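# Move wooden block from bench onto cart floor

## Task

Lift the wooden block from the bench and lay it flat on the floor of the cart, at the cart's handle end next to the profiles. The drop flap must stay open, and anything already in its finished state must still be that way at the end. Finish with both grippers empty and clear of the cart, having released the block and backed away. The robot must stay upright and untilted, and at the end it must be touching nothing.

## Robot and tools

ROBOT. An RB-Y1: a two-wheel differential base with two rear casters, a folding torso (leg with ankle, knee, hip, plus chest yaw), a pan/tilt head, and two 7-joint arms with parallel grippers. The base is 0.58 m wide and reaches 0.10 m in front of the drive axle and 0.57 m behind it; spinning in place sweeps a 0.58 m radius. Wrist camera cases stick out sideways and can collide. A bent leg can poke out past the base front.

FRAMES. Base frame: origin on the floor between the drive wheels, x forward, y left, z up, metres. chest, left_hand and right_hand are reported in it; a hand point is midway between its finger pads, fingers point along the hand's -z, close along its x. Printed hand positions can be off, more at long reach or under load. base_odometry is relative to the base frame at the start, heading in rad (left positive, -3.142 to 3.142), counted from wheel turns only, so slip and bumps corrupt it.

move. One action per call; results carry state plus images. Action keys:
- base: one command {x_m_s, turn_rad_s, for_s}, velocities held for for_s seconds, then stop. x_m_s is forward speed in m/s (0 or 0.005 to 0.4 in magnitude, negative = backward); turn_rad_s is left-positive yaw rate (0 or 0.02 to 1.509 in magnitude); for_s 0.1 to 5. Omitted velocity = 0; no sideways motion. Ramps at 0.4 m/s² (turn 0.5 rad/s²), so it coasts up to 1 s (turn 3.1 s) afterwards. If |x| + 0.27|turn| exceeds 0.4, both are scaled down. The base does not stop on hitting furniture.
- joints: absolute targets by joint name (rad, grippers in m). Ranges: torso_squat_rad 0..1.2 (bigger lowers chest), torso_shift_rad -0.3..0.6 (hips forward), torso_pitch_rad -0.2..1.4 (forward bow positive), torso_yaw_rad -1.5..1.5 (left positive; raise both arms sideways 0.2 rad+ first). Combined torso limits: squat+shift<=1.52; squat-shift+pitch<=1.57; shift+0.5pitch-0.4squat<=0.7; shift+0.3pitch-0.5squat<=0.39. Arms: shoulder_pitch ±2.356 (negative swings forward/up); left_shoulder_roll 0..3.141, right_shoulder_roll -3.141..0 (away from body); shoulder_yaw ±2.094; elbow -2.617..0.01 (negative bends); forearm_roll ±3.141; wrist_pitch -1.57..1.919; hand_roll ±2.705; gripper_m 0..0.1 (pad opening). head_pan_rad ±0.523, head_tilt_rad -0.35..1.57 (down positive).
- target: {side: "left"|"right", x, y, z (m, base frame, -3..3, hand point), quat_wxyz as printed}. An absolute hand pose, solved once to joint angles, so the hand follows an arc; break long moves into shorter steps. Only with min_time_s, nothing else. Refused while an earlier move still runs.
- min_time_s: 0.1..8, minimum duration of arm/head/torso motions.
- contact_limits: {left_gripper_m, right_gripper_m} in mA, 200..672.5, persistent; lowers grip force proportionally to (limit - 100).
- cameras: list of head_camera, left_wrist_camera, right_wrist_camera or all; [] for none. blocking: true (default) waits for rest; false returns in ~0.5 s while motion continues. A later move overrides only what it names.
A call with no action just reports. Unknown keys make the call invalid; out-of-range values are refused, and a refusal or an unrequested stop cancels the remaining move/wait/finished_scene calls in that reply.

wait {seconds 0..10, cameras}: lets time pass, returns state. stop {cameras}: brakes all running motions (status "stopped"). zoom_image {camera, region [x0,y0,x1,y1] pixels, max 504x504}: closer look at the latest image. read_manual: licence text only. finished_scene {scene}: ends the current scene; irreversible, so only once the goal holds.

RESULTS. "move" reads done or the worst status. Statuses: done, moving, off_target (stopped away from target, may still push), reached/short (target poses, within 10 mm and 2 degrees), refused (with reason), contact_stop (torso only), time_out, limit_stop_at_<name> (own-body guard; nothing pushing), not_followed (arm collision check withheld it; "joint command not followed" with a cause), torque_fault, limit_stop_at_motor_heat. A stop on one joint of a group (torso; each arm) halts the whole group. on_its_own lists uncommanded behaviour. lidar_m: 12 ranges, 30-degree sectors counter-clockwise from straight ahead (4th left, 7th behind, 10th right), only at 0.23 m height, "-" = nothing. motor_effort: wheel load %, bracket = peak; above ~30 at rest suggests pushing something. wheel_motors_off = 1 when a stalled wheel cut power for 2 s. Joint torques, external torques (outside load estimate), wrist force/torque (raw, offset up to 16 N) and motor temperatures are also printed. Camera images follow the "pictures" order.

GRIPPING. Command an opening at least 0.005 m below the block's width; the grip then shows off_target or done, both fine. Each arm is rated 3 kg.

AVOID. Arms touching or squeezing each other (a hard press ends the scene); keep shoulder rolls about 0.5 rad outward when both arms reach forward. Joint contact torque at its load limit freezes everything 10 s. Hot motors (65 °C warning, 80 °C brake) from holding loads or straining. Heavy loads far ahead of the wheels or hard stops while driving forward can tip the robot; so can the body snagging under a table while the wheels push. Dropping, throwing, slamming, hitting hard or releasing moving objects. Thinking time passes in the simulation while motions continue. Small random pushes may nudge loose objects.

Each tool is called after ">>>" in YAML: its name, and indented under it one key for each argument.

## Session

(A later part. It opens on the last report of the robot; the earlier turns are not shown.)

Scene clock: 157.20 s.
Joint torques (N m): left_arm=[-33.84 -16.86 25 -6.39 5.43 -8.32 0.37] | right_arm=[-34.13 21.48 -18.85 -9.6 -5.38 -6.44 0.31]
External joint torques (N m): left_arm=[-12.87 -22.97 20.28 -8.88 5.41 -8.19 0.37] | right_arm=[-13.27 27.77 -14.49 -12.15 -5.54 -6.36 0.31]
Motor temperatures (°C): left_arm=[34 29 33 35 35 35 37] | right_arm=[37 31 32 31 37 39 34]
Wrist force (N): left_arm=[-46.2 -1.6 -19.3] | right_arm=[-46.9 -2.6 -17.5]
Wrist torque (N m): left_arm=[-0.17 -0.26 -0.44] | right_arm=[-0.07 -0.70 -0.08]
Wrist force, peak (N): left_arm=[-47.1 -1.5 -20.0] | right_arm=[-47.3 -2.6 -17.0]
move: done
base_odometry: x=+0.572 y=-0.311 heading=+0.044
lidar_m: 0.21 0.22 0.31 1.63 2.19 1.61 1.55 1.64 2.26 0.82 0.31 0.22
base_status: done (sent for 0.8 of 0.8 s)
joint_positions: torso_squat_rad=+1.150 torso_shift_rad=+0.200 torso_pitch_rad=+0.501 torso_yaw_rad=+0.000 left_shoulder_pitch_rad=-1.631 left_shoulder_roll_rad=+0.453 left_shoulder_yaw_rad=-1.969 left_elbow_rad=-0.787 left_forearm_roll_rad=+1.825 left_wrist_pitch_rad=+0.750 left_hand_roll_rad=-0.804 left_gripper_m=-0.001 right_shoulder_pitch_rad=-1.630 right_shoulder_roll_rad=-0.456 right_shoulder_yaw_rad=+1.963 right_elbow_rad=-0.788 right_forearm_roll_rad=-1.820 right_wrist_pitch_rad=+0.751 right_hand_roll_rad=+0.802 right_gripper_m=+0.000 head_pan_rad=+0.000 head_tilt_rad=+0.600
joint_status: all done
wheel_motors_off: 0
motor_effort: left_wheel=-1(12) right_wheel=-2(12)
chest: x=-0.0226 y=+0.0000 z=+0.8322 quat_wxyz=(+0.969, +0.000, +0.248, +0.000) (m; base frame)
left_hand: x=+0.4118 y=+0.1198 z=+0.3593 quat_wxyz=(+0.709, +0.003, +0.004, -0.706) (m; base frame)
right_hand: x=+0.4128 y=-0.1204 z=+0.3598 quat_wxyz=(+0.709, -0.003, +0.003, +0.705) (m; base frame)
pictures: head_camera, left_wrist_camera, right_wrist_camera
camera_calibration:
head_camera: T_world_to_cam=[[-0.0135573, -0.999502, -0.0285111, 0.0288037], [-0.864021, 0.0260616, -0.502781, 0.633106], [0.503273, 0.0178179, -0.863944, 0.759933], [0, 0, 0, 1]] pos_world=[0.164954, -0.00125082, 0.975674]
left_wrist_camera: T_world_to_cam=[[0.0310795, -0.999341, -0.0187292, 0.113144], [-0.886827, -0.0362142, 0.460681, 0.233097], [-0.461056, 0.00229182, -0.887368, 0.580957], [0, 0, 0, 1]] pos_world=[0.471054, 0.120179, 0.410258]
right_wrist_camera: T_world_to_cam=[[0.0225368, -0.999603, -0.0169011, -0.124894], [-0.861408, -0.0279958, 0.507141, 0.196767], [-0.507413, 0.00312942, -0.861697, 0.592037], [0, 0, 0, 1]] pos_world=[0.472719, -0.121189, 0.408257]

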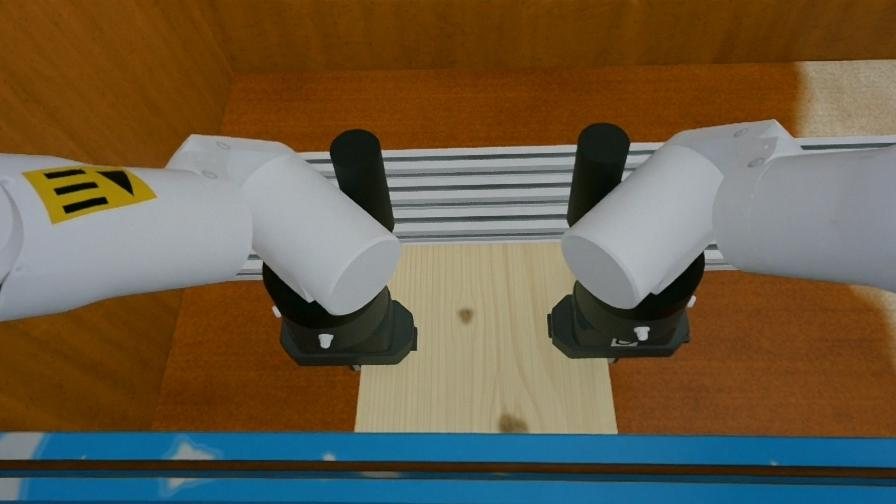

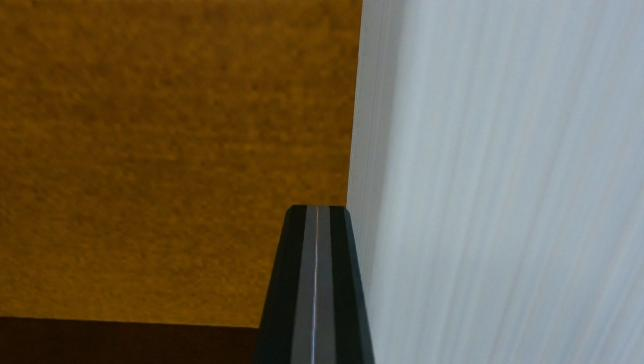

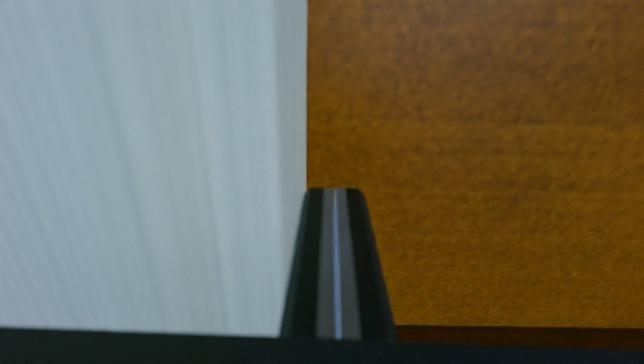

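Same as before. Continue the fine descent.

>>> move:
  base: {"x_m_s":0.007,"for_s":0.6}
  joints: {"torso_squat_rad":1.18}
  min_time_s: 2
  cameras: []

>>> move:
  joints: {"torso_squat_rad":1.188}
  min_time_s: 1.5
  cameras: ["head_camera"]

>>> move:
  joints: {"torso_squat_rad":1.194}
  min_time_s: 1.5
  cameras: ["head_camera"]

Scene clock: 160.87 s.
Joint torques (N m): left_arm=[-33.84 -16.94 24.89 -6.35 5.43 -8.3 0.45] | right_arm=[-33.96 21.44 -19.05 -9.66 -5.28 -6.48 0.24]
External joint torques (N m): left_arm=[-12.86 -23.06 20.17 -8.84 5.4 -8.18 0.45] | right_arm=[-13.09 27.73 -14.69 -12.21 -5.44 -6.4 0.24]
Motor temperatures (°C): left_arm=[34 29 33 35 35 35 37] | right_arm=[37 31 32 31 37 39 34]
Wrist force (N): left_arm=[-46.6 -2.7 -16.0] | right_arm=[-46.6 -2.3 -17.1]
Wrist torque (N m): left_arm=[-0.09 -0.36 -0.44] | right_arm=[-0.21 -0.68 -0.13]
Wrist force, peak (N): left_arm=[-47.0 -1.7 -20.2] | right_arm=[-47.5 -2.8 -17.2]
move: done
base_odometry: x=+0.576 y=-0.311 heading=+0.044
lidar_m: 0.21 0.22 0.31 1.64 2.22 1.61 1.56 1.64 2.27 0.81 0.31 0.21
base_status: done (sent for 0.6 of 0.6 s)
joint_positions: torso_squat_rad=+1.180 torso_shift_rad=+0.200 torso_pitch_rad=+0.501 torso_yaw_rad=+0.000 left_shoulder_pitch_rad=-1.631 left_shoulder_roll_rad=+0.453 left_shoulder_yaw_rad=-1.969 left_elbow_rad=-0.787 left_forearm_roll_rad=+1.825 left_wrist_pitch_rad=+0.750 left_hand_roll_rad=-0.804 left_gripper_m=-0.001 right_shoulder_pitch_rad=-1.630 right_shoulder_roll_rad=-0.456 right_shoulder_yaw_rad=+1.963 right_elbow_rad=-0.788 right_forearm_roll_rad=-1.820 right_wrist_pitch_rad=+0.751 right_hand_roll_rad=+0.802 right_gripper_m=+0.000 head_pan_rad=+0.000 head_tilt_rad=+0.600
joint_status: all done
wheel_motors_off: 0
motor_effort: left_wheel=-2(11) right_wheel=-3(10)
chest: x=-0.0265 y=+0.0000 z=+0.8133 quat_wxyz=(+0.969, +0.000, +0.248, +0.000) (m; base frame)
left_hand: x=+0.4080 y=+0.1198 z=+0.3405 quat_wxyz=(+0.709, +0.003, +0.004, -0.706) (m; base frame)
right_hand: x=+0.4089 y=-0.1204 z=+0.3410 quat_wxyz=(+0.709, -0.003, +0.003, +0.705) (m; base frame)
pictures: none
No camera images: "cameras" was empty.

Scene clock: 162.67 s.
Joint torques (N m): left_arm=[-33.94 -16.84 24.84 -6.21 5.44 -8.36 0.43] | right_arm=[-34.02 21.68 -19.02 -9.51 -5.46 -6.56 0.41]
External joint torques (N m): left_arm=[-12.96 -22.96 20.12 -8.7 5.42 -8.23 0.43] | right_arm=[-13.16 27.98 -14.66 -12.06 -5.61 -6.49 0.41]
Motor temperatures (°C): left_arm=[34 29 33 35 35 35 37] | right_arm=[37 31 32 31 37 39 34]
Wrist force (N): left_arm=[-46.2 -1.8 -17.1] | right_arm=[-46.4 -2.7 -17.2]
Wrist torque (N m): left_arm=[-0.26 -0.24 -0.45] | right_arm=[-0.17 -0.66 -0.16]
Wrist force, peak (N): left_arm=[-46.9 -2.9 -16.5] | right_arm=[-47.3 -2.2 -17.7]
move: done
base_odometry: x=+0.576 y=-0.311 heading=+0.044
lidar_m: 0.21 0.21 0.31 1.64 2.19 1.62 1.56 1.64 2.25 0.80 0.31 0.22
base_status: not commanded
joint_positions: torso_squat_rad=+1.188 torso_shift_rad=+0.200 torso_pitch_rad=+0.501 torso_yaw_rad=+0.000 left_shoulder_pitch_rad=-1.631 left_shoulder_roll_rad=+0.453 left_shoulder_yaw_rad=-1.969 left_elbow_rad=-0.787 left_forearm_roll_rad=+1.825 left_wrist_pitch_rad=+0.750 left_hand_roll_rad=-0.804 left_gripper_m=-0.001 right_shoulder_pitch_rad=-1.630 right_shoulder_roll_rad=-0.456 right_shoulder_yaw_rad=+1.963 right_elbow_rad=-0.788 right_forearm_roll_rad=-1.820 right_wrist_pitch_rad=+0.751 right_hand_roll_rad=+0.802 right_gripper_m=+0.000 head_pan_rad=+0.000 head_tilt_rad=+0.600
joint_status: all done
wheel_motors_off: 0
motor_effort: left_wheel=-1(2) right_wheel=-3(5)
chest: x=-0.0275 y=+0.0000 z=+0.8083 quat_wxyz=(+0.969, +0.000, +0.248, +0.000) (m; base frame)
left_hand: x=+0.4070 y=+0.1198 z=+0.3354 quat_wxyz=(+0.709, +0.003, +0.004, -0.706) (m; base frame)
right_hand: x=+0.4079 y=-0.1204 z=+0.3359 quat_wxyz=(+0.709, -0.003, +0.003, +0.705) (m; base frame)
pictures: head_camera
camera_calibration:
head_camera: T_world_to_cam=[[-0.0135535, -0.999501, -0.0285145, 0.0280571], [-0.863953, 0.0260625, -0.502898, 0.61687], [0.503391, 0.0178192, -0.863875, 0.741717], [0, 0, 0, 1]] pos_world=[0.159953, -0.00125082, 0.951774]

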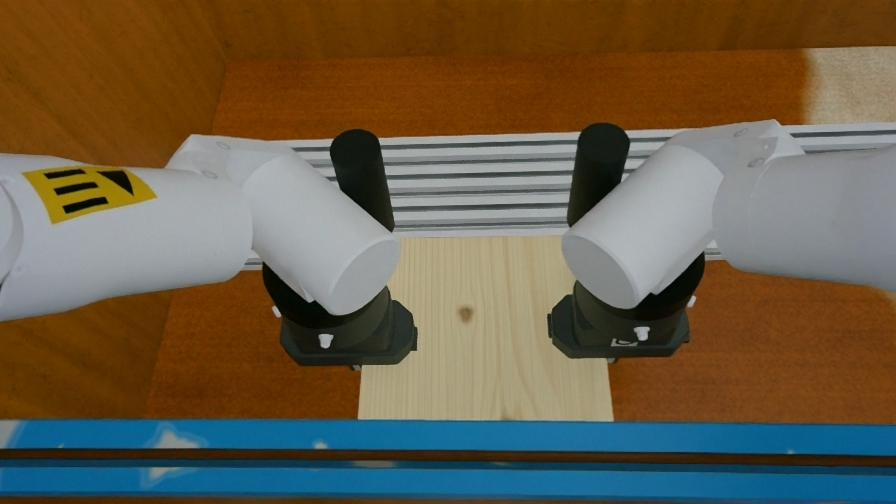

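Scene clock: 164.47 s.
Joint torques (N m): left_arm=[-28.96 -17.72 23.5 -6.16 4.83 -10.5 0.41] | right_arm=[-32.84 21.91 -19.08 -10.43 -5.58 -6.75 0.17]
External joint torques (N m): left_arm=[-7.94 -23.86 18.77 -8.67 4.8 -10.37 0.41] | right_arm=[-11.96 28.22 -14.72 -12.99 -5.73 -6.67 0.17]
Motor temperatures (°C): left_arm=[34 29 33 35 35 35 37] | right_arm=[37 31 32 31 37 39 34]
Wrist force (N): left_arm=[-50.5 -12.2 11.3] | right_arm=[-50.1 -3.1 -8.6]
Wrist torque (N m): left_arm=[-0.32 -0.60 -0.59] | right_arm=[0.03 -0.83 -0.17]
Wrist force, peak (N): left_arm=[-50.7 -11.8 11.9] | right_arm=[-49.4 -5.6 -16.6]
move: done
base_odometry: x=+0.576 y=-0.311 heading=+0.044
lidar_m: 0.20 0.22 0.31 1.64 2.20 1.62 1.54 1.65 2.28 0.80 0.30 0.21
base_status: not commanded
joint_positions: torso_squat_rad=+1.194 torso_shift_rad=+0.200 torso_pitch_rad=+0.499 torso_yaw_rad=+0.000 left_shoulder_pitch_rad=-1.633 left_shoulder_roll_rad=+0.453 left_shoulder_yaw_rad=-1.968 left_elbow_rad=-0.787 left_forearm_roll_rad=+1.825 left_wrist_pitch_rad=+0.751 left_hand_roll_rad=-0.804 left_gripper_m=-0.001 right_shoulder_pitch_rad=-1.630 right_shoulder_roll_rad=-0.456 right_shoulder_yaw_rad=+1.963 right_elbow_rad=-0.787 right_forearm_roll_rad=-1.820 right_wrist_pitch_rad=+0.751 right_hand_roll_rad=+0.802 right_gripper_m=+0.000 head_pan_rad=+0.000 head_tilt_rad=+0.600
joint_status: all done
wheel_motors_off: 0
motor_effort: left_wheel=-1(2) right_wheel=-3(5)
chest: x=-0.0288 y=+0.0000 z=+0.8046 quat_wxyz=(+0.969, +0.000, +0.247, +0.000) (m; base frame)
left_hand: x=+0.4069 y=+0.1196 z=+0.3328 quat_wxyz=(+0.709, +0.003, +0.003, -0.706) (m; base frame)
right_hand: x=+0.4075 y=-0.1204 z=+0.3329 quat_wxyz=(+0.709, -0.004, +0.003, +0.705) (m; base frame)
pictures: head_camera
camera_calibration:
head_camera: T_world_to_cam=[[-0.0134307, -0.999504, -0.0284818, 0.0278902], [-0.863322, 0.0259623, -0.503985, 0.614879], [0.504475, 0.0178201, -0.863242, 0.738709], [0, 0, 0, 1]] pos_world=[0.158553, -0.00125112, 0.948369]

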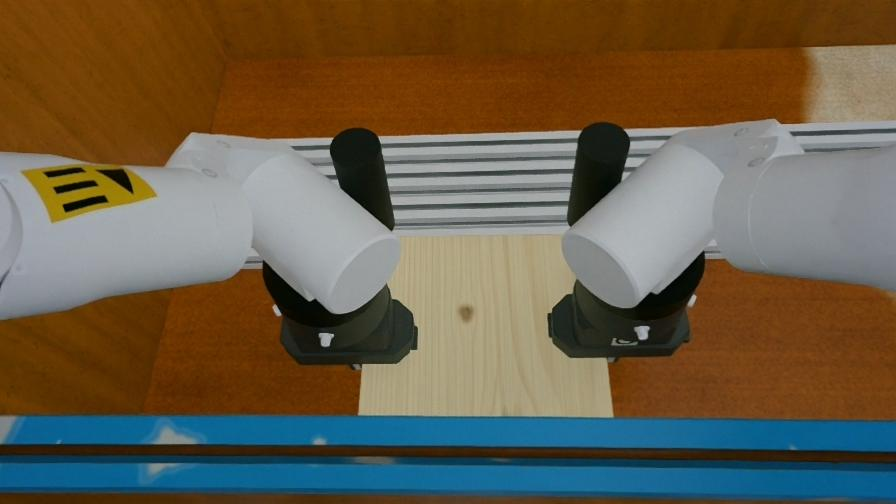

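>>> move:
  joints: {"torso_squat_rad":1.199}
  min_time_s: 1.5
  cameras: []

>>> move:
  joints: {"torso_squat_rad":1.195}
  min_time_s: 1.5
  cameras: ["head_camera"]

Scene clock: 167.27 s.
Joint torques (N m): left_arm=[-24.39 -19.7 22.39 -6.72 4.97 -10.4 0.41] | right_arm=[-25.86 23.74 -19 -10.44 -5.11 -8.89 0.32]
External joint torques (N m): left_arm=[-3.33 -25.85 17.65 -9.25 4.95 -10.26 0.41] | right_arm=[-4.93 30.07 -14.62 -13.02 -5.27 -8.8 0.32]
Motor temperatures (°C): left_arm=[34 29 33 35 35 35 37] | right_arm=[37 31 32 31 37 39 34]
Wrist force (N): left_arm=[-51.0 -7.8 19.3] | right_arm=[-54.6 7.3 23.1]
Wrist torque (N m): left_arm=[-0.50 -0.65 -0.62] | right_arm=[-0.18 -1.21 -0.07]
Wrist force, peak (N): left_arm=[-52.2 -10.6 24.1] | right_arm=[-54.5 10.3 25.8]
move: done
base_odometry: x=+0.576 y=-0.311 heading=+0.044
lidar_m: 0.20 0.22 0.32 1.65 2.20 1.61 1.55 1.64 2.26 0.79 0.29 0.21
base_status: not commanded
joint_positions: torso_squat_rad=+1.199 torso_shift_rad=+0.199 torso_pitch_rad=+0.498 torso_yaw_rad=+0.000 left_shoulder_pitch_rad=-1.634 left_shoulder_roll_rad=+0.454 left_shoulder_yaw_rad=-1.968 left_elbow_rad=-0.787 left_forearm_roll_rad=+1.825 left_wrist_pitch_rad=+0.751 left_hand_roll_rad=-0.804 left_gripper_m=-0.001 right_shoulder_pitch_rad=-1.632 right_shoulder_roll_rad=-0.456 right_shoulder_yaw_rad=+1.963 right_elbow_rad=-0.787 right_forearm_roll_rad=-1.820 right_wrist_pitch_rad=+0.752 right_hand_roll_rad=+0.802 right_gripper_m=+0.000 head_pan_rad=+0.000 head_tilt_rad=+0.600
joint_status: all done
wheel_motors_off: 0
motor_effort: left_wheel=+4(5) right_wheel=+2(4)
chest: x=-0.0299 y=+0.0000 z=+0.8016 quat_wxyz=(+0.969, +0.000, +0.246, +0.000) (m; base frame)
left_hand: x=+0.4071 y=+0.1196 z=+0.3310 quat_wxyz=(+0.709, +0.004, +0.002, -0.705) (m; base frame)
right_hand: x=+0.4078 y=-0.1204 z=+0.3312 quat_wxyz=(+0.709, -0.005, +0.002, +0.705) (m; base frame)
pictures: none
No camera images: "cameras" was empty.

Scene clock: 169.07 s.
Joint torques (N m): left_arm=[-27.82 -19.57 22.48 -6.56 5.14 -8.93 0.39] | right_arm=[-28.5 23.4 -18.76 -10.58 -5.18 -7.5 0.2]
External joint torques (N m): left_arm=[-6.8 -25.7 17.75 -9.07 5.11 -8.8 0.39] | right_arm=[-7.61 29.72 -14.39 -13.15 -5.34 -7.42 0.2]
Motor temperatures (°C): left_arm=[34 29 33 35 35 35 37] | right_arm=[37 31 32 31 37 39 34]
Wrist force (N): left_arm=[-47.7 -2.5 -4.0] | right_arm=[-49.1 1.2 -2.8]
Wrist torque (N m): left_arm=[-0.17 -0.49 -0.47] | right_arm=[-0.27 -0.84 -0.12]
Wrist force, peak (N): left_arm=[-51.9 -7.7 19.2] | right_arm=[-54.7 7.4 23.6]
move: done
base_odometry: x=+0.576 y=-0.311 heading=+0.044
lidar_m: 0.20 0.22 0.31 1.64 2.19 1.62 1.56 1.63 2.26 0.81 0.31 0.22
base_status: not commanded
joint_positions: torso_squat_rad=+1.195 torso_shift_rad=+0.200 torso_pitch_rad=+0.500 torso_yaw_rad=+0.000 left_shoulder_pitch_rad=-1.633 left_shoulder_roll_rad=+0.454 left_shoulder_yaw_rad=-1.968 left_elbow_rad=-0.787 left_forearm_roll_rad=+1.825 left_wrist_pitch_rad=+0.750 left_hand_roll_rad=-0.804 left_gripper_m=-0.001 right_shoulder_pitch_rad=-1.631 right_shoulder_roll_rad=-0.456 right_shoulder_yaw_rad=+1.963 right_elbow_rad=-0.787 right_forearm_roll_rad=-1.820 right_wrist_pitch_rad=+0.751 right_hand_roll_rad=+0.802 right_gripper_m=+0.000 head_pan_rad=+0.000 head_tilt_rad=+0.600
joint_status: all done
wheel_motors_off: 0
motor_effort: left_wheel=+4(5) right_wheel=+2(3)
chest: x=-0.0287 y=+0.0000 z=+0.8038 quat_wxyz=(+0.969, +0.000, +0.247, +0.000) (m; base frame)
left_hand: x=+0.4071 y=+0.1197 z=+0.3320 quat_wxyz=(+0.709, +0.003, +0.003, -0.705) (m; base frame)
right_hand: x=+0.4079 y=-0.1205 z=+0.3323 quat_wxyz=(+0.709, -0.004, +0.003, +0.705) (m; base frame)
pictures: head_camera
camera_calibration:
head_camera: T_world_to_cam=[[-0.0135343, -0.999502, -0.0285223, 0.0279224], [-0.863615, 0.0260617, -0.503478, 0.614165], [0.50397, 0.0178181, -0.863537, 0.738192], [0, 0, 0, 1]] pos_world=[0.158753, -0.00125082, 0.947471]

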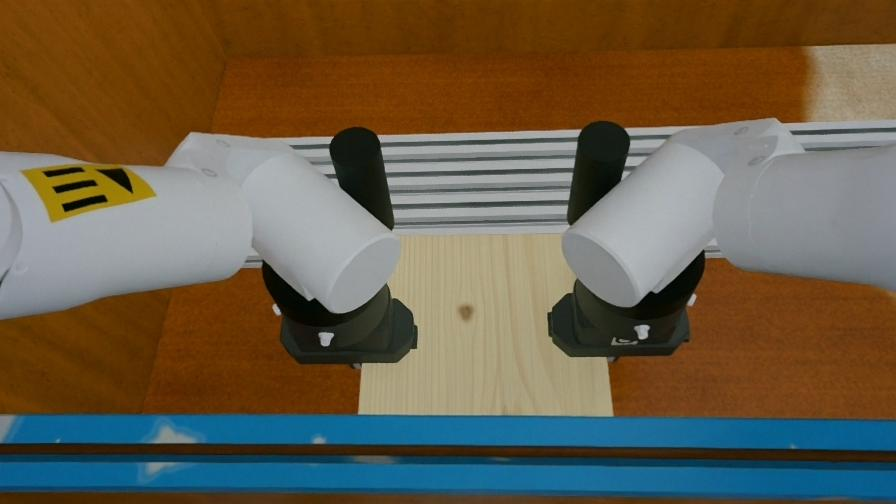

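Release gradually.

>>> move:
  target: {"side":"left","x":0.407,"y":0.122,"z":0.333,"quat_wxyz":[0.7071,0,0,-0.7071]}
  min_time_s: 2
  cameras: []

>>> move:
  target: {"side":"right","x":0.407,"y":-0.131,"z":0.334,"quat_wxyz":[0.7071,0,0,0.7071]}
  min_time_s: 2
  cameras: []

>>> move:
  target: {"side":"left","x":0.407,"y":0.142,"z":0.336,"quat_wxyz":[0.7071,0,0,-0.7071]}
  min_time_s: 2
  cameras: ["left_wrist_camera"]

>>> move:
  target: {"side":"right","x":0.407,"y":-0.152,"z":0.336,"quat_wxyz":[0.7071,0,0,0.7071]}
  min_time_s: 1.5
  cameras: ["head_camera","right_wrist_camera"]

Scene clock: 172.97 s.
Joint torques (N m): left_arm=[-27.17 -5.34 17.6 -2.94 3.19 -4.92 -0.04] | right_arm=[-26.71 15.47 -14.45 -7.54 -4.04 -4.39 0.22]
External joint torques (N m): left_arm=[-6.19 -11.63 12.8 -5.42 3.16 -4.78 -0.05] | right_arm=[-5.82 21.75 -10.07 -10.09 -4.2 -4.31 0.22]
Motor temperatures (°C): left_arm=[34 29 33 35 35 35 37] | right_arm=[37 31 32 31 37 39 34]
Wrist force (N): left_arm=[-23.9 0.5 -17.2] | right_arm=[-31.5 -3.1 -2.6]
Wrist torque (N m): left_arm=[-0.24 0.03 -0.22] | right_arm=[-0.10 -0.57 -0.26]
Wrist force, peak (N): left_arm=[-48.5 -2.5 -3.6] | right_arm=[-50.1 0.4 -2.0]
move: done
base_odometry: x=+0.576 y=-0.311 heading=+0.044
lidar_m: 0.21 0.22 0.32 1.64 2.19 1.62 1.56 1.65 2.26 0.80 0.31 0.22
base_status: not commanded
joint_positions: torso_squat_rad=+1.195 torso_shift_rad=+0.200 torso_pitch_rad=+0.500 torso_yaw_rad=+0.000 left_shoulder_pitch_rad=-1.632 left_shoulder_roll_rad=+0.473 left_shoulder_yaw_rad=-1.968 left_elbow_rad=-0.805 left_forearm_roll_rad=+1.826 left_wrist_pitch_rad=+0.743 left_hand_roll_rad=-0.813 left_gripper_m=+0.000 right_shoulder_pitch_rad=-1.632 right_shoulder_roll_rad=-0.454 right_shoulder_yaw_rad=+1.962 right_elbow_rad=-0.788 right_forearm_roll_rad=-1.821 right_wrist_pitch_rad=+0.750 right_hand_roll_rad=+0.802 right_gripper_m=+0.000 head_pan_rad=+0.000 head_tilt_rad=+0.600
joint_status: all done
wheel_motors_off: 0
motor_effort: left_wheel=+2(5) right_wheel=+3(3)
chest: x=-0.0287 y=+0.0000 z=+0.8038 quat_wxyz=(+0.969, +0.000, +0.247, +0.000) (m; base frame)
left_hand: x=+0.4070 y=+0.1252 z=+0.3323 quat_wxyz=(+0.708, +0.002, +0.002, -0.706) (m; base frame)
left_hand_status: reached (checked arc, planned for 2.0 s): 3 mm and 0.4 deg off.
right_hand: x=+0.4074 y=-0.1187 z=+0.3324 quat_wxyz=(+0.709, -0.003, +0.002, +0.705) (m; base frame)
pictures: none
No camera images: "cameras" was empty.

Scene clock: 175.30 s.
Joint torques (N m): left_arm=[-23.49 0.44 10.75 0.18 1.34 -2.26 0.13] | right_arm=[-21.12 -8.15 -3.13 2.15 0.29 -0.2 0.2]
External joint torques (N m): left_arm=[-2.51 -5.83 5.94 -2.28 1.31 -2.12 0.13] | right_arm=[-0.32 -1.54 1.41 -0.33 0.14 -0.11 0.2]
Motor temperatures (°C): left_arm=[34 29 33 35 35 35 37] | right_arm=[37 31 32 31 36 39 34]
Wrist force (N): left_arm=[-7.4 0.4 -10.9] | right_arm=[-0.7 1.5 -5.3]
Wrist torque (N m): left_arm=[-0.21 0.34 0.00] | right_arm=[-0.16 0.00 -0.10]
Wrist force, peak (N): left_arm=[-24.5 -1.0 -17.6] | right_arm=[-33.8 -2.5 -2.5]
move: done
base_odometry: x=+0.576 y=-0.311 heading=+0.044
lidar_m: 0.20 0.22 0.31 1.63 2.19 1.61 1.55 1.64 2.27 0.80 0.30 0.22
base_status: not commanded
joint_positions: torso_squat_rad=+1.195 torso_shift_rad=+0.200 torso_pitch_rad=+0.500 torso_yaw_rad=+0.000 left_shoulder_pitch_rad=-1.632 left_shoulder_roll_rad=+0.472 left_shoulder_yaw_rad=-1.966 left_elbow_rad=-0.805 left_forearm_roll_rad=+1.826 left_wrist_pitch_rad=+0.743 left_hand_roll_rad=-0.813 left_gripper_m=+0.000 right_shoulder_pitch_rad=-1.632 right_shoulder_roll_rad=-0.497 right_shoulder_yaw_rad=+1.962 right_elbow_rad=-0.829 right_forearm_roll_rad=-1.821 right_wrist_pitch_rad=+0.738 right_hand_roll_rad=+0.817 right_gripper_m=+0.000 head_pan_rad=+0.000 head_tilt_rad=+0.600
joint_status: all done
wheel_motors_off: 0
motor_effort: left_wheel=+3(3) right_wheel=+0(3)
chest: x=-0.0286 y=+0.0000 z=+0.8038 quat_wxyz=(+0.969, +0.000, +0.247, +0.000) (m; base frame)
left_hand: x=+0.4069 y=+0.1235 z=+0.3325 quat_wxyz=(+0.707, +0.001, +0.001, -0.707) (m; base frame)
right_hand: x=+0.4069 y=-0.1302 z=+0.3337 quat_wxyz=(+0.707, +0.001, +0.001, +0.707) (m; base frame)
right_hand_status: reached (checked arc, planned for 2.0 s): 1 mm and 0.1 deg off.
pictures: none
No camera images: "cameras" was empty.

Scene clock: 177.63 s.
Joint torques (N m): left_arm=[-20.58 6.01 4.72 1.58 -0.39 -0.59 -0.21] | right_arm=[-21.16 -8.02 -3.63 2.21 0.31 -0.14 0.35]
External joint torques (N m): left_arm=[0.29 -0.72 -0.28 -0.82 -0.42 -0.45 -0.21] | right_arm=[-0.36 -1.41 0.9 -0.27 0.16 -0.05 0.35]
Motor temperatures (°C): left_arm=[34 29 33 35 35 35 37] | right_arm=[37 31 32 31 36 38 34]
Wrist force (N): left_arm=[0.9 1.3 -7.9] | right_arm=[-0.6 1.0 -5.4]
Wrist torque (N m): left_arm=[-0.28 0.22 0.11] | right_arm=[-0.12 0.01 -0.10]
Wrist force, peak (N): left_arm=[-8.0 0.2 -12.4] | right_arm=[-0.5 1.7 -5.8]
move: done
base_odometry: x=+0.576 y=-0.311 heading=+0.044
lidar_m: 0.21 0.22 0.31 1.64 2.20 1.61 1.55 1.64 2.27 0.82 0.30 0.22
base_status: not commanded
joint_positions: torso_squat_rad=+1.195 torso_shift_rad=+0.200 torso_pitch_rad=+0.500 torso_yaw_rad=+0.000 left_shoulder_pitch_rad=-1.636 left_shoulder_roll_rad=+0.531 left_shoulder_yaw_rad=-1.970 left_elbow_rad=-0.861 left_forearm_roll_rad=+1.824 left_wrist_pitch_rad=+0.728 left_hand_roll_rad=-0.823 left_gripper_m=+0.000 right_shoulder_pitch_rad=-1.632 right_shoulder_roll_rad=-0.497 right_shoulder_yaw_rad=+1.962 right_elbow_rad=-0.829 right_forearm_roll_rad=-1.821 right_wrist_pitch_rad=+0.738 right_hand_roll_rad=+0.817 right_gripper_m=+0.000 head_pan_rad=+0.000 head_tilt_rad=+0.600
joint_status: all done
wheel_motors_off: 0
motor_effort: left_wheel=+2(3) right_wheel=+0(2)
chest: x=-0.0286 y=+0.0000 z=+0.8038 quat_wxyz=(+0.969, +0.000, +0.247, +0.000) (m; base frame)
left_hand: x=+0.4070 y=+0.1414 z=+0.3356 quat_wxyz=(+0.707, -0.001, +0.002, -0.707) (m; base frame)
left_hand_status: reached (checked arc, planned for 2.0 s): 1 mm and 0.2 deg off.
right_hand: x=+0.4069 y=-0.1302 z=+0.3337 quat_wxyz=(+0.707, +0.001, +0.001, +0.707) (m; base frame)
pictures: left_wrist_camera
camera_calibration:
left_wrist_camera: T_world_to_cam=[[0.0276629, -0.999567, -0.0100667, 0.132909], [-0.885996, -0.0291805, 0.462775, 0.238402], [-0.462868, -0.00388258, -0.886419, 0.558925], [0, 0, 0, 1]] pos_world=[0.466255, 0.141978, 0.386453]

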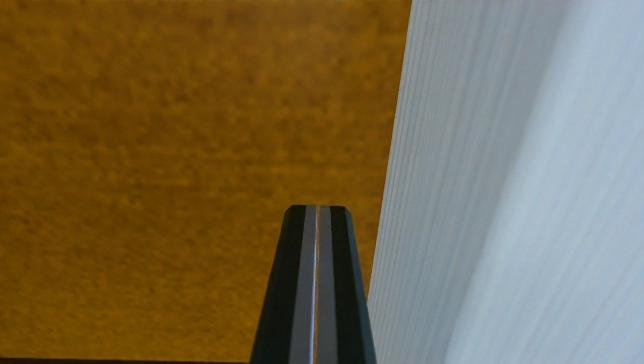

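Scene clock: 179.47 s.
Joint torques (N m): left_arm=[-20.32 6.05 4.69 1.56 -0.34 -0.65 -0.28] | right_arm=[-19.94 -8.76 -3.52 2.16 0.26 -0.29 0.25]
External joint torques (N m): left_arm=[0.55 -0.68 -0.31 -0.84 -0.38 -0.52 -0.28] | right_arm=[0.7 -1.65 1.15 -0.29 0.12 -0.2 0.25]
Motor temperatures (°C): left_arm=[34 28 33 35 35 35 37] | right_arm=[37 31 32 31 36 38 34]
Wrist force (N): left_arm=[0.7 1.1 -7.9] | right_arm=[-0.9 1.2 -5.3]
Wrist torque (N m): left_arm=[-0.26 0.22 0.07] | right_arm=[-0.12 -0.01 -0.05]
Wrist force, peak (N): left_arm=[1.1 1.2 -8.4] | right_arm=[-0.8 2.0 -5.6]
move: done
base_odometry: x=+0.576 y=-0.311 heading=+0.044
lidar_m: 0.20 0.22 0.31 1.65 2.21 1.61 1.55 1.64 2.26 0.81 0.31 0.22
base_status: not commanded
joint_positions: torso_squat_rad=+1.195 torso_shift_rad=+0.200 torso_pitch_rad=+0.500 torso_yaw_rad=+0.000 left_shoulder_pitch_rad=-1.636 left_shoulder_roll_rad=+0.531 left_shoulder_yaw_rad=-1.970 left_elbow_rad=-0.861 left_forearm_roll_rad=+1.824 left_wrist_pitch_rad=+0.728 left_hand_roll_rad=-0.823 left_gripper_m=+0.000 right_shoulder_pitch_rad=-1.631 right_shoulder_roll_rad=-0.558 right_shoulder_yaw_rad=+1.967 right_elbow_rad=-0.880 right_forearm_roll_rad=-1.817 right_wrist_pitch_rad=+0.721 right_hand_roll_rad=+0.832 right_gripper_m=+0.000 head_pan_rad=+0.000 head_tilt_rad=+0.600
joint_status: all done
wheel_motors_off: 0
motor_effort: left_wheel=+3(3) right_wheel=+1(3)
chest: x=-0.0286 y=+0.0000 z=+0.8038 quat_wxyz=(+0.969, +0.000, +0.247, +0.000) (m; base frame)
left_hand: x=+0.4070 y=+0.1414 z=+0.3356 quat_wxyz=(+0.707, -0.001, +0.002, -0.707) (m; base frame)
right_hand: x=+0.4070 y=-0.1511 z=+0.3357 quat_wxyz=(+0.707, +0.001, +0.002, +0.707) (m; base frame)
right_hand_status: reached (checked arc, planned for 1.5 s): 1 mm and 0.2 deg off.
pictures: head_camera, right_wrist_camera
camera_calibration:
head_camera: T_world_to_cam=[[-0.0134536, -0.999504, -0.0284708, 0.0278591], [-0.863728, 0.0259622, -0.503289, 0.61404], [0.503778, 0.0178199, -0.863649, 0.738193], [0, 0, 0, 1]] pos_world=[0.158853, -0.00125112, 0.947372]
right_wrist_camera: T_world_to_cam=[[0.0285018, -0.999273, -0.0253256, -0.155327], [-0.859558, -0.0374338, 0.509665, 0.200163], [-0.510242, 0.00724248, -0.86, 0.569623], [0, 0, 0, 1]] pos_world=[0.467125, -0.151847, 0.383927]

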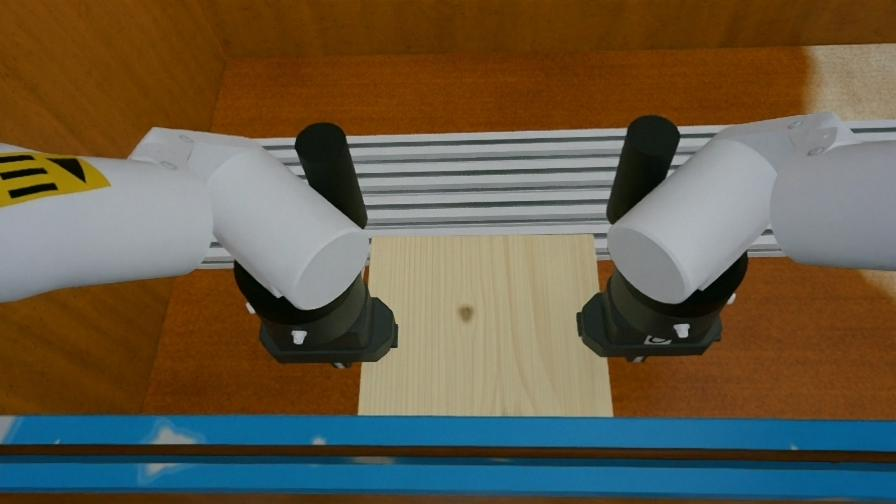

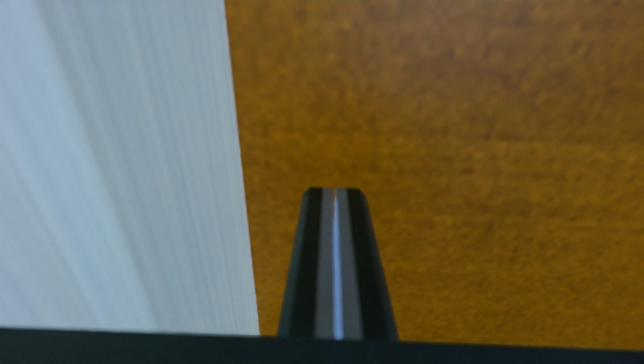

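>>> move:
  joints: {"torso_squat_rad":0.9}
  min_time_s: 2.5
  cameras: ["head_camera","left_wrist_camera","right_wrist_camera"]

>>> move:
  joints: {"torso_squat_rad":0.3}
  min_time_s: 3
  cameras: []

>>> move:
  joints: {"torso_squat_rad":0.05,"torso_shift_rad":0,"torso_pitch_rad":0.3}
  min_time_s: 2
  cameras: []

>>> move:
  base: {"x_m_s":-0.15,"for_s":3}
  cameras: ["head_camera"]

Scene clock: 183.60 s.
Joint torques (N m): left_arm=[-20.04 6 4.75 1.83 -0.36 -0.7 -0.25] | right_arm=[-20.22 -8.53 -3.48 2.22 0.33 -0.08 0.23]
External joint torques (N m): left_arm=[0.83 -0.73 -0.25 -0.56 -0.4 -0.56 -0.25] | right_arm=[0.42 -1.42 1.19 -0.23 0.19 0 0.23]
Motor temperatures (°C): left_arm=[34 28 32 35 35 34 37] | right_arm=[37 31 32 31 36 38 34]
Wrist force (N): left_arm=[1.5 1.0 -8.0] | right_arm=[-1.0 1.1 -5.3]
Wrist torque (N m): left_arm=[-0.27 0.27 0.04] | right_arm=[-0.08 0.01 -0.03]
Wrist force, peak (N): left_arm=[0.6 1.6 -8.4] | right_arm=[-0.2 1.9 -5.9]
move: done
base_odometry: x=+0.576 y=-0.311 heading=+0.044
lidar_m: 0.21 0.22 0.30 1.65 2.19 1.62 1.56 1.64 2.25 0.80 0.30 0.22
base_status: not commanded
joint_positions: torso_squat_rad=+0.900 torso_shift_rad=+0.200 torso_pitch_rad=+0.500 torso_yaw_rad=+0.000 left_shoulder_pitch_rad=-1.636 left_shoulder_roll_rad=+0.531 left_shoulder_yaw_rad=-1.970 left_elbow_rad=-0.861 left_forearm_roll_rad=+1.824 left_wrist_pitch_rad=+0.728 left_hand_roll_rad=-0.823 left_gripper_m=+0.000 right_shoulder_pitch_rad=-1.631 right_shoulder_roll_rad=-0.558 right_shoulder_yaw_rad=+1.967 right_elbow_rad=-0.880 right_forearm_roll_rad=-1.817 right_wrist_pitch_rad=+0.721 right_hand_roll_rad=+0.832 right_gripper_m=+0.000 head_pan_rad=+0.000 head_tilt_rad=+0.600
joint_status: all done
wheel_motors_off: 0
motor_effort: left_wheel=+1(3) right_wheel=+0(2)
chest: x=+0.0068 y=+0.0001 z=+0.9785 quat_wxyz=(+0.969, +0.000, +0.247, +0.000) (m; base frame)
left_hand: x=+0.4424 y=+0.1414 z=+0.5103 quat_wxyz=(+0.707, -0.001, +0.002, -0.707) (m; base frame)
right_hand: x=+0.4423 y=-0.1511 z=+0.5104 quat_wxyz=(+0.707, +0.001, +0.002, +0.707) (m; base frame)
pictures: head_camera, left_wrist_camera, right_wrist_camera
camera_calibration:
head_camera: T_world_to_cam=[[-0.0134536, -0.999504, -0.0284708, 0.0333092], [-0.863728, 0.0259622, -0.503289, 0.732541], [0.503778, 0.0178199, -0.863649, 0.871238], [0, 0, 0, 1]] pos_world=[0.194253, -0.00125112, 1.12207]
left_wrist_camera: T_world_to_cam=[[0.0276627, -0.999567, -0.0100634, 0.133687], [-0.886036, -0.0291791, 0.462697, 0.188984], [-0.46279, -0.00388287, -0.88646, 0.730152], [0, 0, 0, 1]] pos_world=[0.501655, 0.141978, 0.561153]
right_wrist_camera: T_world_to_cam=[[0.0284995, -0.999273, -0.0253242, -0.151909], [-0.859558, -0.037431, 0.509665, 0.141467], [-0.510242, 0.00724251, -0.86, 0.737877], [0, 0, 0, 1]] pos_world=[0.502425, -0.151847, 0.558627]

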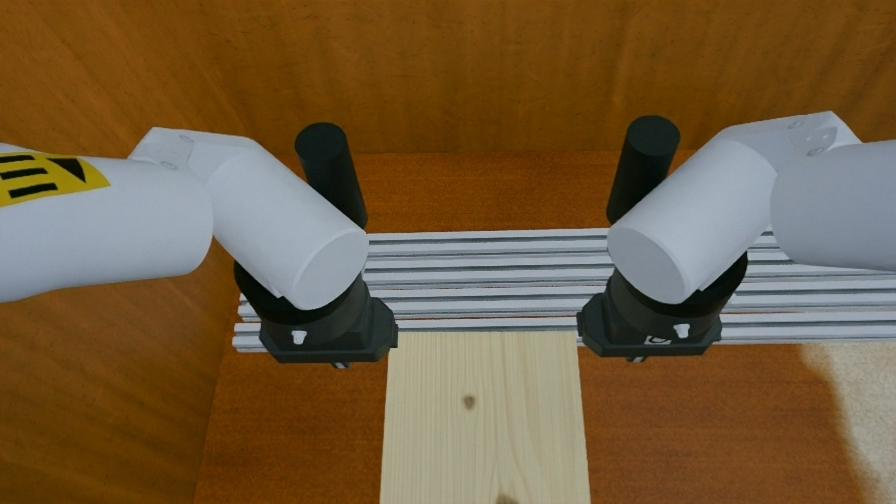

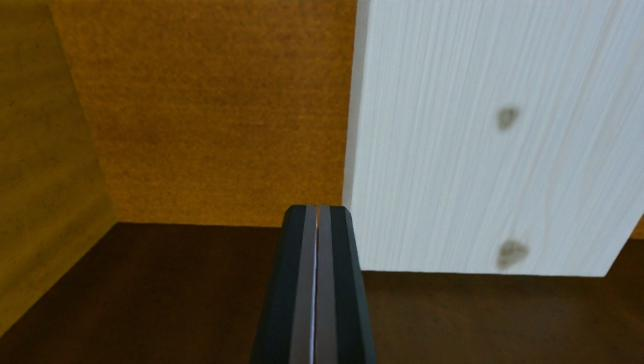

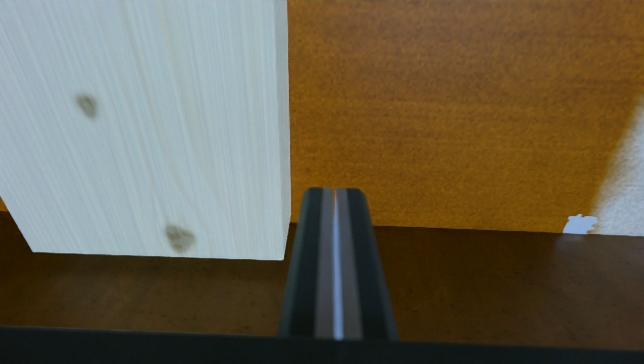

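Scene clock: 186.90 s.
Joint torques (N m): left_arm=[-19.91 5.6 5.13 1.89 -0.28 -0.59 -0.16] | right_arm=[-20.13 -8.69 -3.42 2.4 0.39 -0.08 0.2]
External joint torques (N m): left_arm=[0.96 -1.13 0.13 -0.5 -0.31 -0.45 -0.16] | right_arm=[0.5 -1.59 1.25 -0.04 0.25 0.01 0.2]
Motor temperatures (°C): left_arm=[34 28 32 35 34 34 37] | right_arm=[37 31 32 31 36 38 34]
Wrist force (N): left_arm=[0.7 0.9 -6.7] | right_arm=[-0.3 1.4 -4.9]
Wrist torque (N m): left_arm=[-0.28 0.18 0.10] | right_arm=[-0.11 0.04 -0.08]
Wrist force, peak (N): left_arm=[0.8 0.8 -8.6] | right_arm=[-1.0 1.1 -5.9]
move: done
base_odometry: x=+0.576 y=-0.311 heading=+0.044
lidar_m: 0.21 0.21 0.31 1.65 2.20 1.61 1.56 1.64 2.27 0.81 0.31 0.22
base_status: not commanded
joint_positions: torso_squat_rad=+0.300 torso_shift_rad=+0.200 torso_pitch_rad=+0.500 torso_yaw_rad=+0.000 left_shoulder_pitch_rad=-1.636 left_shoulder_roll_rad=+0.531 left_shoulder_yaw_rad=-1.970 left_elbow_rad=-0.861 left_forearm_roll_rad=+1.824 left_wrist_pitch_rad=+0.728 left_hand_roll_rad=-0.823 left_gripper_m=+0.000 right_shoulder_pitch_rad=-1.631 right_shoulder_roll_rad=-0.558 right_shoulder_yaw_rad=+1.967 right_elbow_rad=-0.880 right_forearm_roll_rad=-1.817 right_wrist_pitch_rad=+0.721 right_hand_roll_rad=+0.832 right_gripper_m=+0.000 head_pan_rad=+0.000 head_tilt_rad=+0.600
joint_status: all done
wheel_motors_off: 0
motor_effort: left_wheel=+2(3) right_wheel=-1(3)
chest: x=+0.0532 y=+0.0001 z=+1.2074 quat_wxyz=(+0.969, +0.000, +0.247, +0.000) (m; base frame)
left_hand: x=+0.4888 y=+0.1415 z=+0.7393 quat_wxyz=(+0.707, -0.001, +0.002, -0.707) (m; base frame)
right_hand: x=+0.4887 y=-0.1511 z=+0.7393 quat_wxyz=(+0.707, +0.001, +0.002, +0.707) (m; base frame)
pictures: none
No camera images: "cameras" was empty.

Scene clock: 189.20 s.
Joint torques (N m): left_arm=[-21.47 7.13 5.73 3.57 -0.41 -0.8 -0.38] | right_arm=[-23.03 -9.62 -4.09 3.82 0.41 -0.4 0.15]
External joint torques (N m): left_arm=[1.88 -0.88 0.22 -0.33 -0.28 -0.38 -0.38] | right_arm=[0.06 -1.46 1.09 0 0.08 -0.03 0.15]
Motor temperatures (°C): left_arm=[33 28 32 35 34 34 37] | right_arm=[36 31 32 30 36 38 34]
Wrist force (N): left_arm=[1.8 0.2 -7.4] | right_arm=[-0.6 2.4 -5.3]
Wrist torque (N m): left_arm=[-0.21 0.35 0.06] | right_arm=[-0.18 0.01 -0.09]
Wrist force, peak (N): left_arm=[0.6 1.5 -8.4] | right_arm=[-0.6 2.6 -5.9]
move: done
base_odometry: x=+0.576 y=-0.311 heading=+0.044
lidar_m: 0.21 0.21 0.31 1.64 2.20 1.62 1.55 1.64 2.27 0.79 0.29 0.22
base_status: not commanded
joint_positions: torso_squat_rad=+0.050 torso_shift_rad=+0.000 torso_pitch_rad=+0.300 torso_yaw_rad=+0.000 left_shoulder_pitch_rad=-1.636 left_shoulder_roll_rad=+0.531 left_shoulder_yaw_rad=-1.970 left_elbow_rad=-0.861 left_forearm_roll_rad=+1.824 left_wrist_pitch_rad=+0.728 left_hand_roll_rad=-0.823 left_gripper_m=+0.000 right_shoulder_pitch_rad=-1.631 right_shoulder_roll_rad=-0.558 right_shoulder_yaw_rad=+1.967 right_elbow_rad=-0.880 right_forearm_roll_rad=-1.817 right_wrist_pitch_rad=+0.721 right_hand_roll_rad=+0.832 right_gripper_m=+0.000 head_pan_rad=+0.000 head_tilt_rad=+0.600
joint_status: all done
wheel_motors_off: 0
motor_effort: left_wheel=+4(4) right_wheel=-2(5)
chest: x=-0.1366 y=+0.0001 z=+1.2752 quat_wxyz=(+0.989, +0.000, +0.149, +0.000) (m; base frame)
left_hand: x=+0.3834 y=+0.1415 z=+0.9031 quat_wxyz=(+0.704, +0.070, -0.069, -0.703) (m; base frame)
right_hand: x=+0.3832 y=-0.1511 z=+0.9030 quat_wxyz=(+0.704, -0.070, -0.069, +0.703) (m; base frame)
pictures: none
No camera images: "cameras" was empty.

Scene clock: 193.03 s.
Joint torques (N m): left_arm=[-21.72 6.92 5.81 3.62 -0.38 -0.64 -0.33] | right_arm=[-23.52 -9.35 -4.2 4.01 0.29 -0.34 0.16]
External joint torques (N m): left_arm=[1.63 -1.08 0.3 -0.28 -0.26 -0.21 -0.33] | right_arm=[-0.44 -1.19 0.99 0.19 -0.03 0.03 0.16]
Motor temperatures (°C): left_arm=[33 28 32 35 34 34 37] | right_arm=[36 31 32 30 36 38 34]
Wrist force (N): left_arm=[0.5 0.4 -7.1] | right_arm=[-1.2 2.9 -5.5]
Wrist torque (N m): left_arm=[-0.29 0.15 0.07] | right_arm=[-0.27 -0.07 -0.10]
Wrist force, peak (N): left_arm=[1.0 -0.4 -8.4] | right_arm=[-1.3 2.6 -5.8]
move: done
base_odometry: x=+0.126 y=-0.331 heading=+0.046
lidar_m: 0.65 0.69 1.21 4.13 1.55 1.14 1.10 1.17 1.63 4.59 0.93 0.69
base_status: done (sent for 3 of 3 s)
joint_positions: torso_squat_rad=+0.050 torso_shift_rad=+0.000 torso_pitch_rad=+0.300 torso_yaw_rad=+0.000 left_shoulder_pitch_rad=-1.636 left_shoulder_roll_rad=+0.531 left_shoulder_yaw_rad=-1.970 left_elbow_rad=-0.861 left_forearm_roll_rad=+1.824 left_wrist_pitch_rad=+0.728 left_hand_roll_rad=-0.823 left_gripper_m=+0.000 right_shoulder_pitch_rad=-1.631 right_shoulder_roll_rad=-0.559 right_shoulder_yaw_rad=+1.967 right_elbow_rad=-0.880 right_forearm_roll_rad=-1.817 right_wrist_pitch_rad=+0.721 right_hand_roll_rad=+0.832 right_gripper_m=+0.000 head_pan_rad=+0.000 head_tilt_rad=+0.600
joint_status: not commanded
wheel_motors_off: 0
motor_effort: left_wheel=+12(38) right_wheel=-11(23)
chest: x=-0.1366 y=+0.0001 z=+1.2752 quat_wxyz=(+0.989, +0.000, +0.149, +0.000) (m; base frame)
left_hand: x=+0.3834 y=+0.1415 z=+0.9030 quat_wxyz=(+0.704, +0.070, -0.069, -0.703) (m; base frame)
right_hand: x=+0.3832 y=-0.1512 z=+0.9029 quat_wxyz=(+0.704, -0.070, -0.069, +0.703) (m; base frame)
pictures: head_camera
camera_calibration:
head_camera: T_world_to_cam=[[-0.00752345, -0.999504, -0.0305773, 0.0433242], [-0.746436, 0.0259611, -0.664951, 0.980216], [0.665415, 0.0178213, -0.746261, 1.07211], [0, 0, 0, 1]] pos_world=[0.0185964, -0.00125113, 1.45319]

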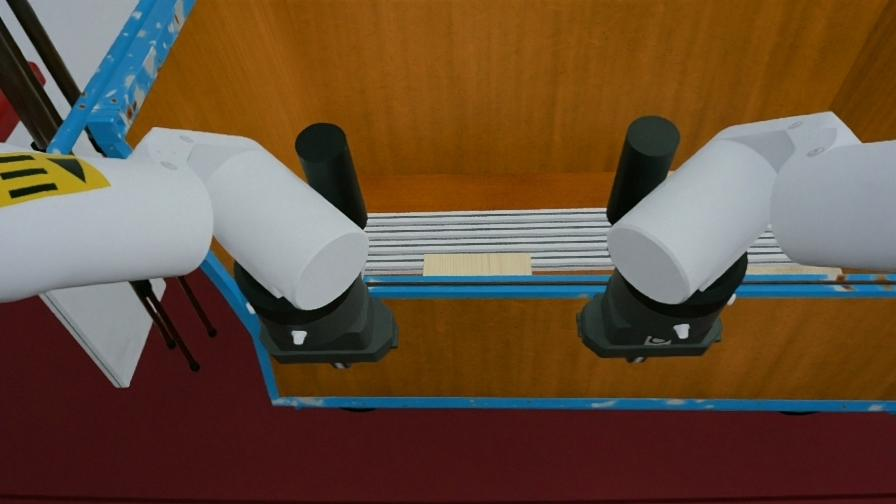

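>>> finished_scene:
  scene: 2

The scene is finished: the task was done.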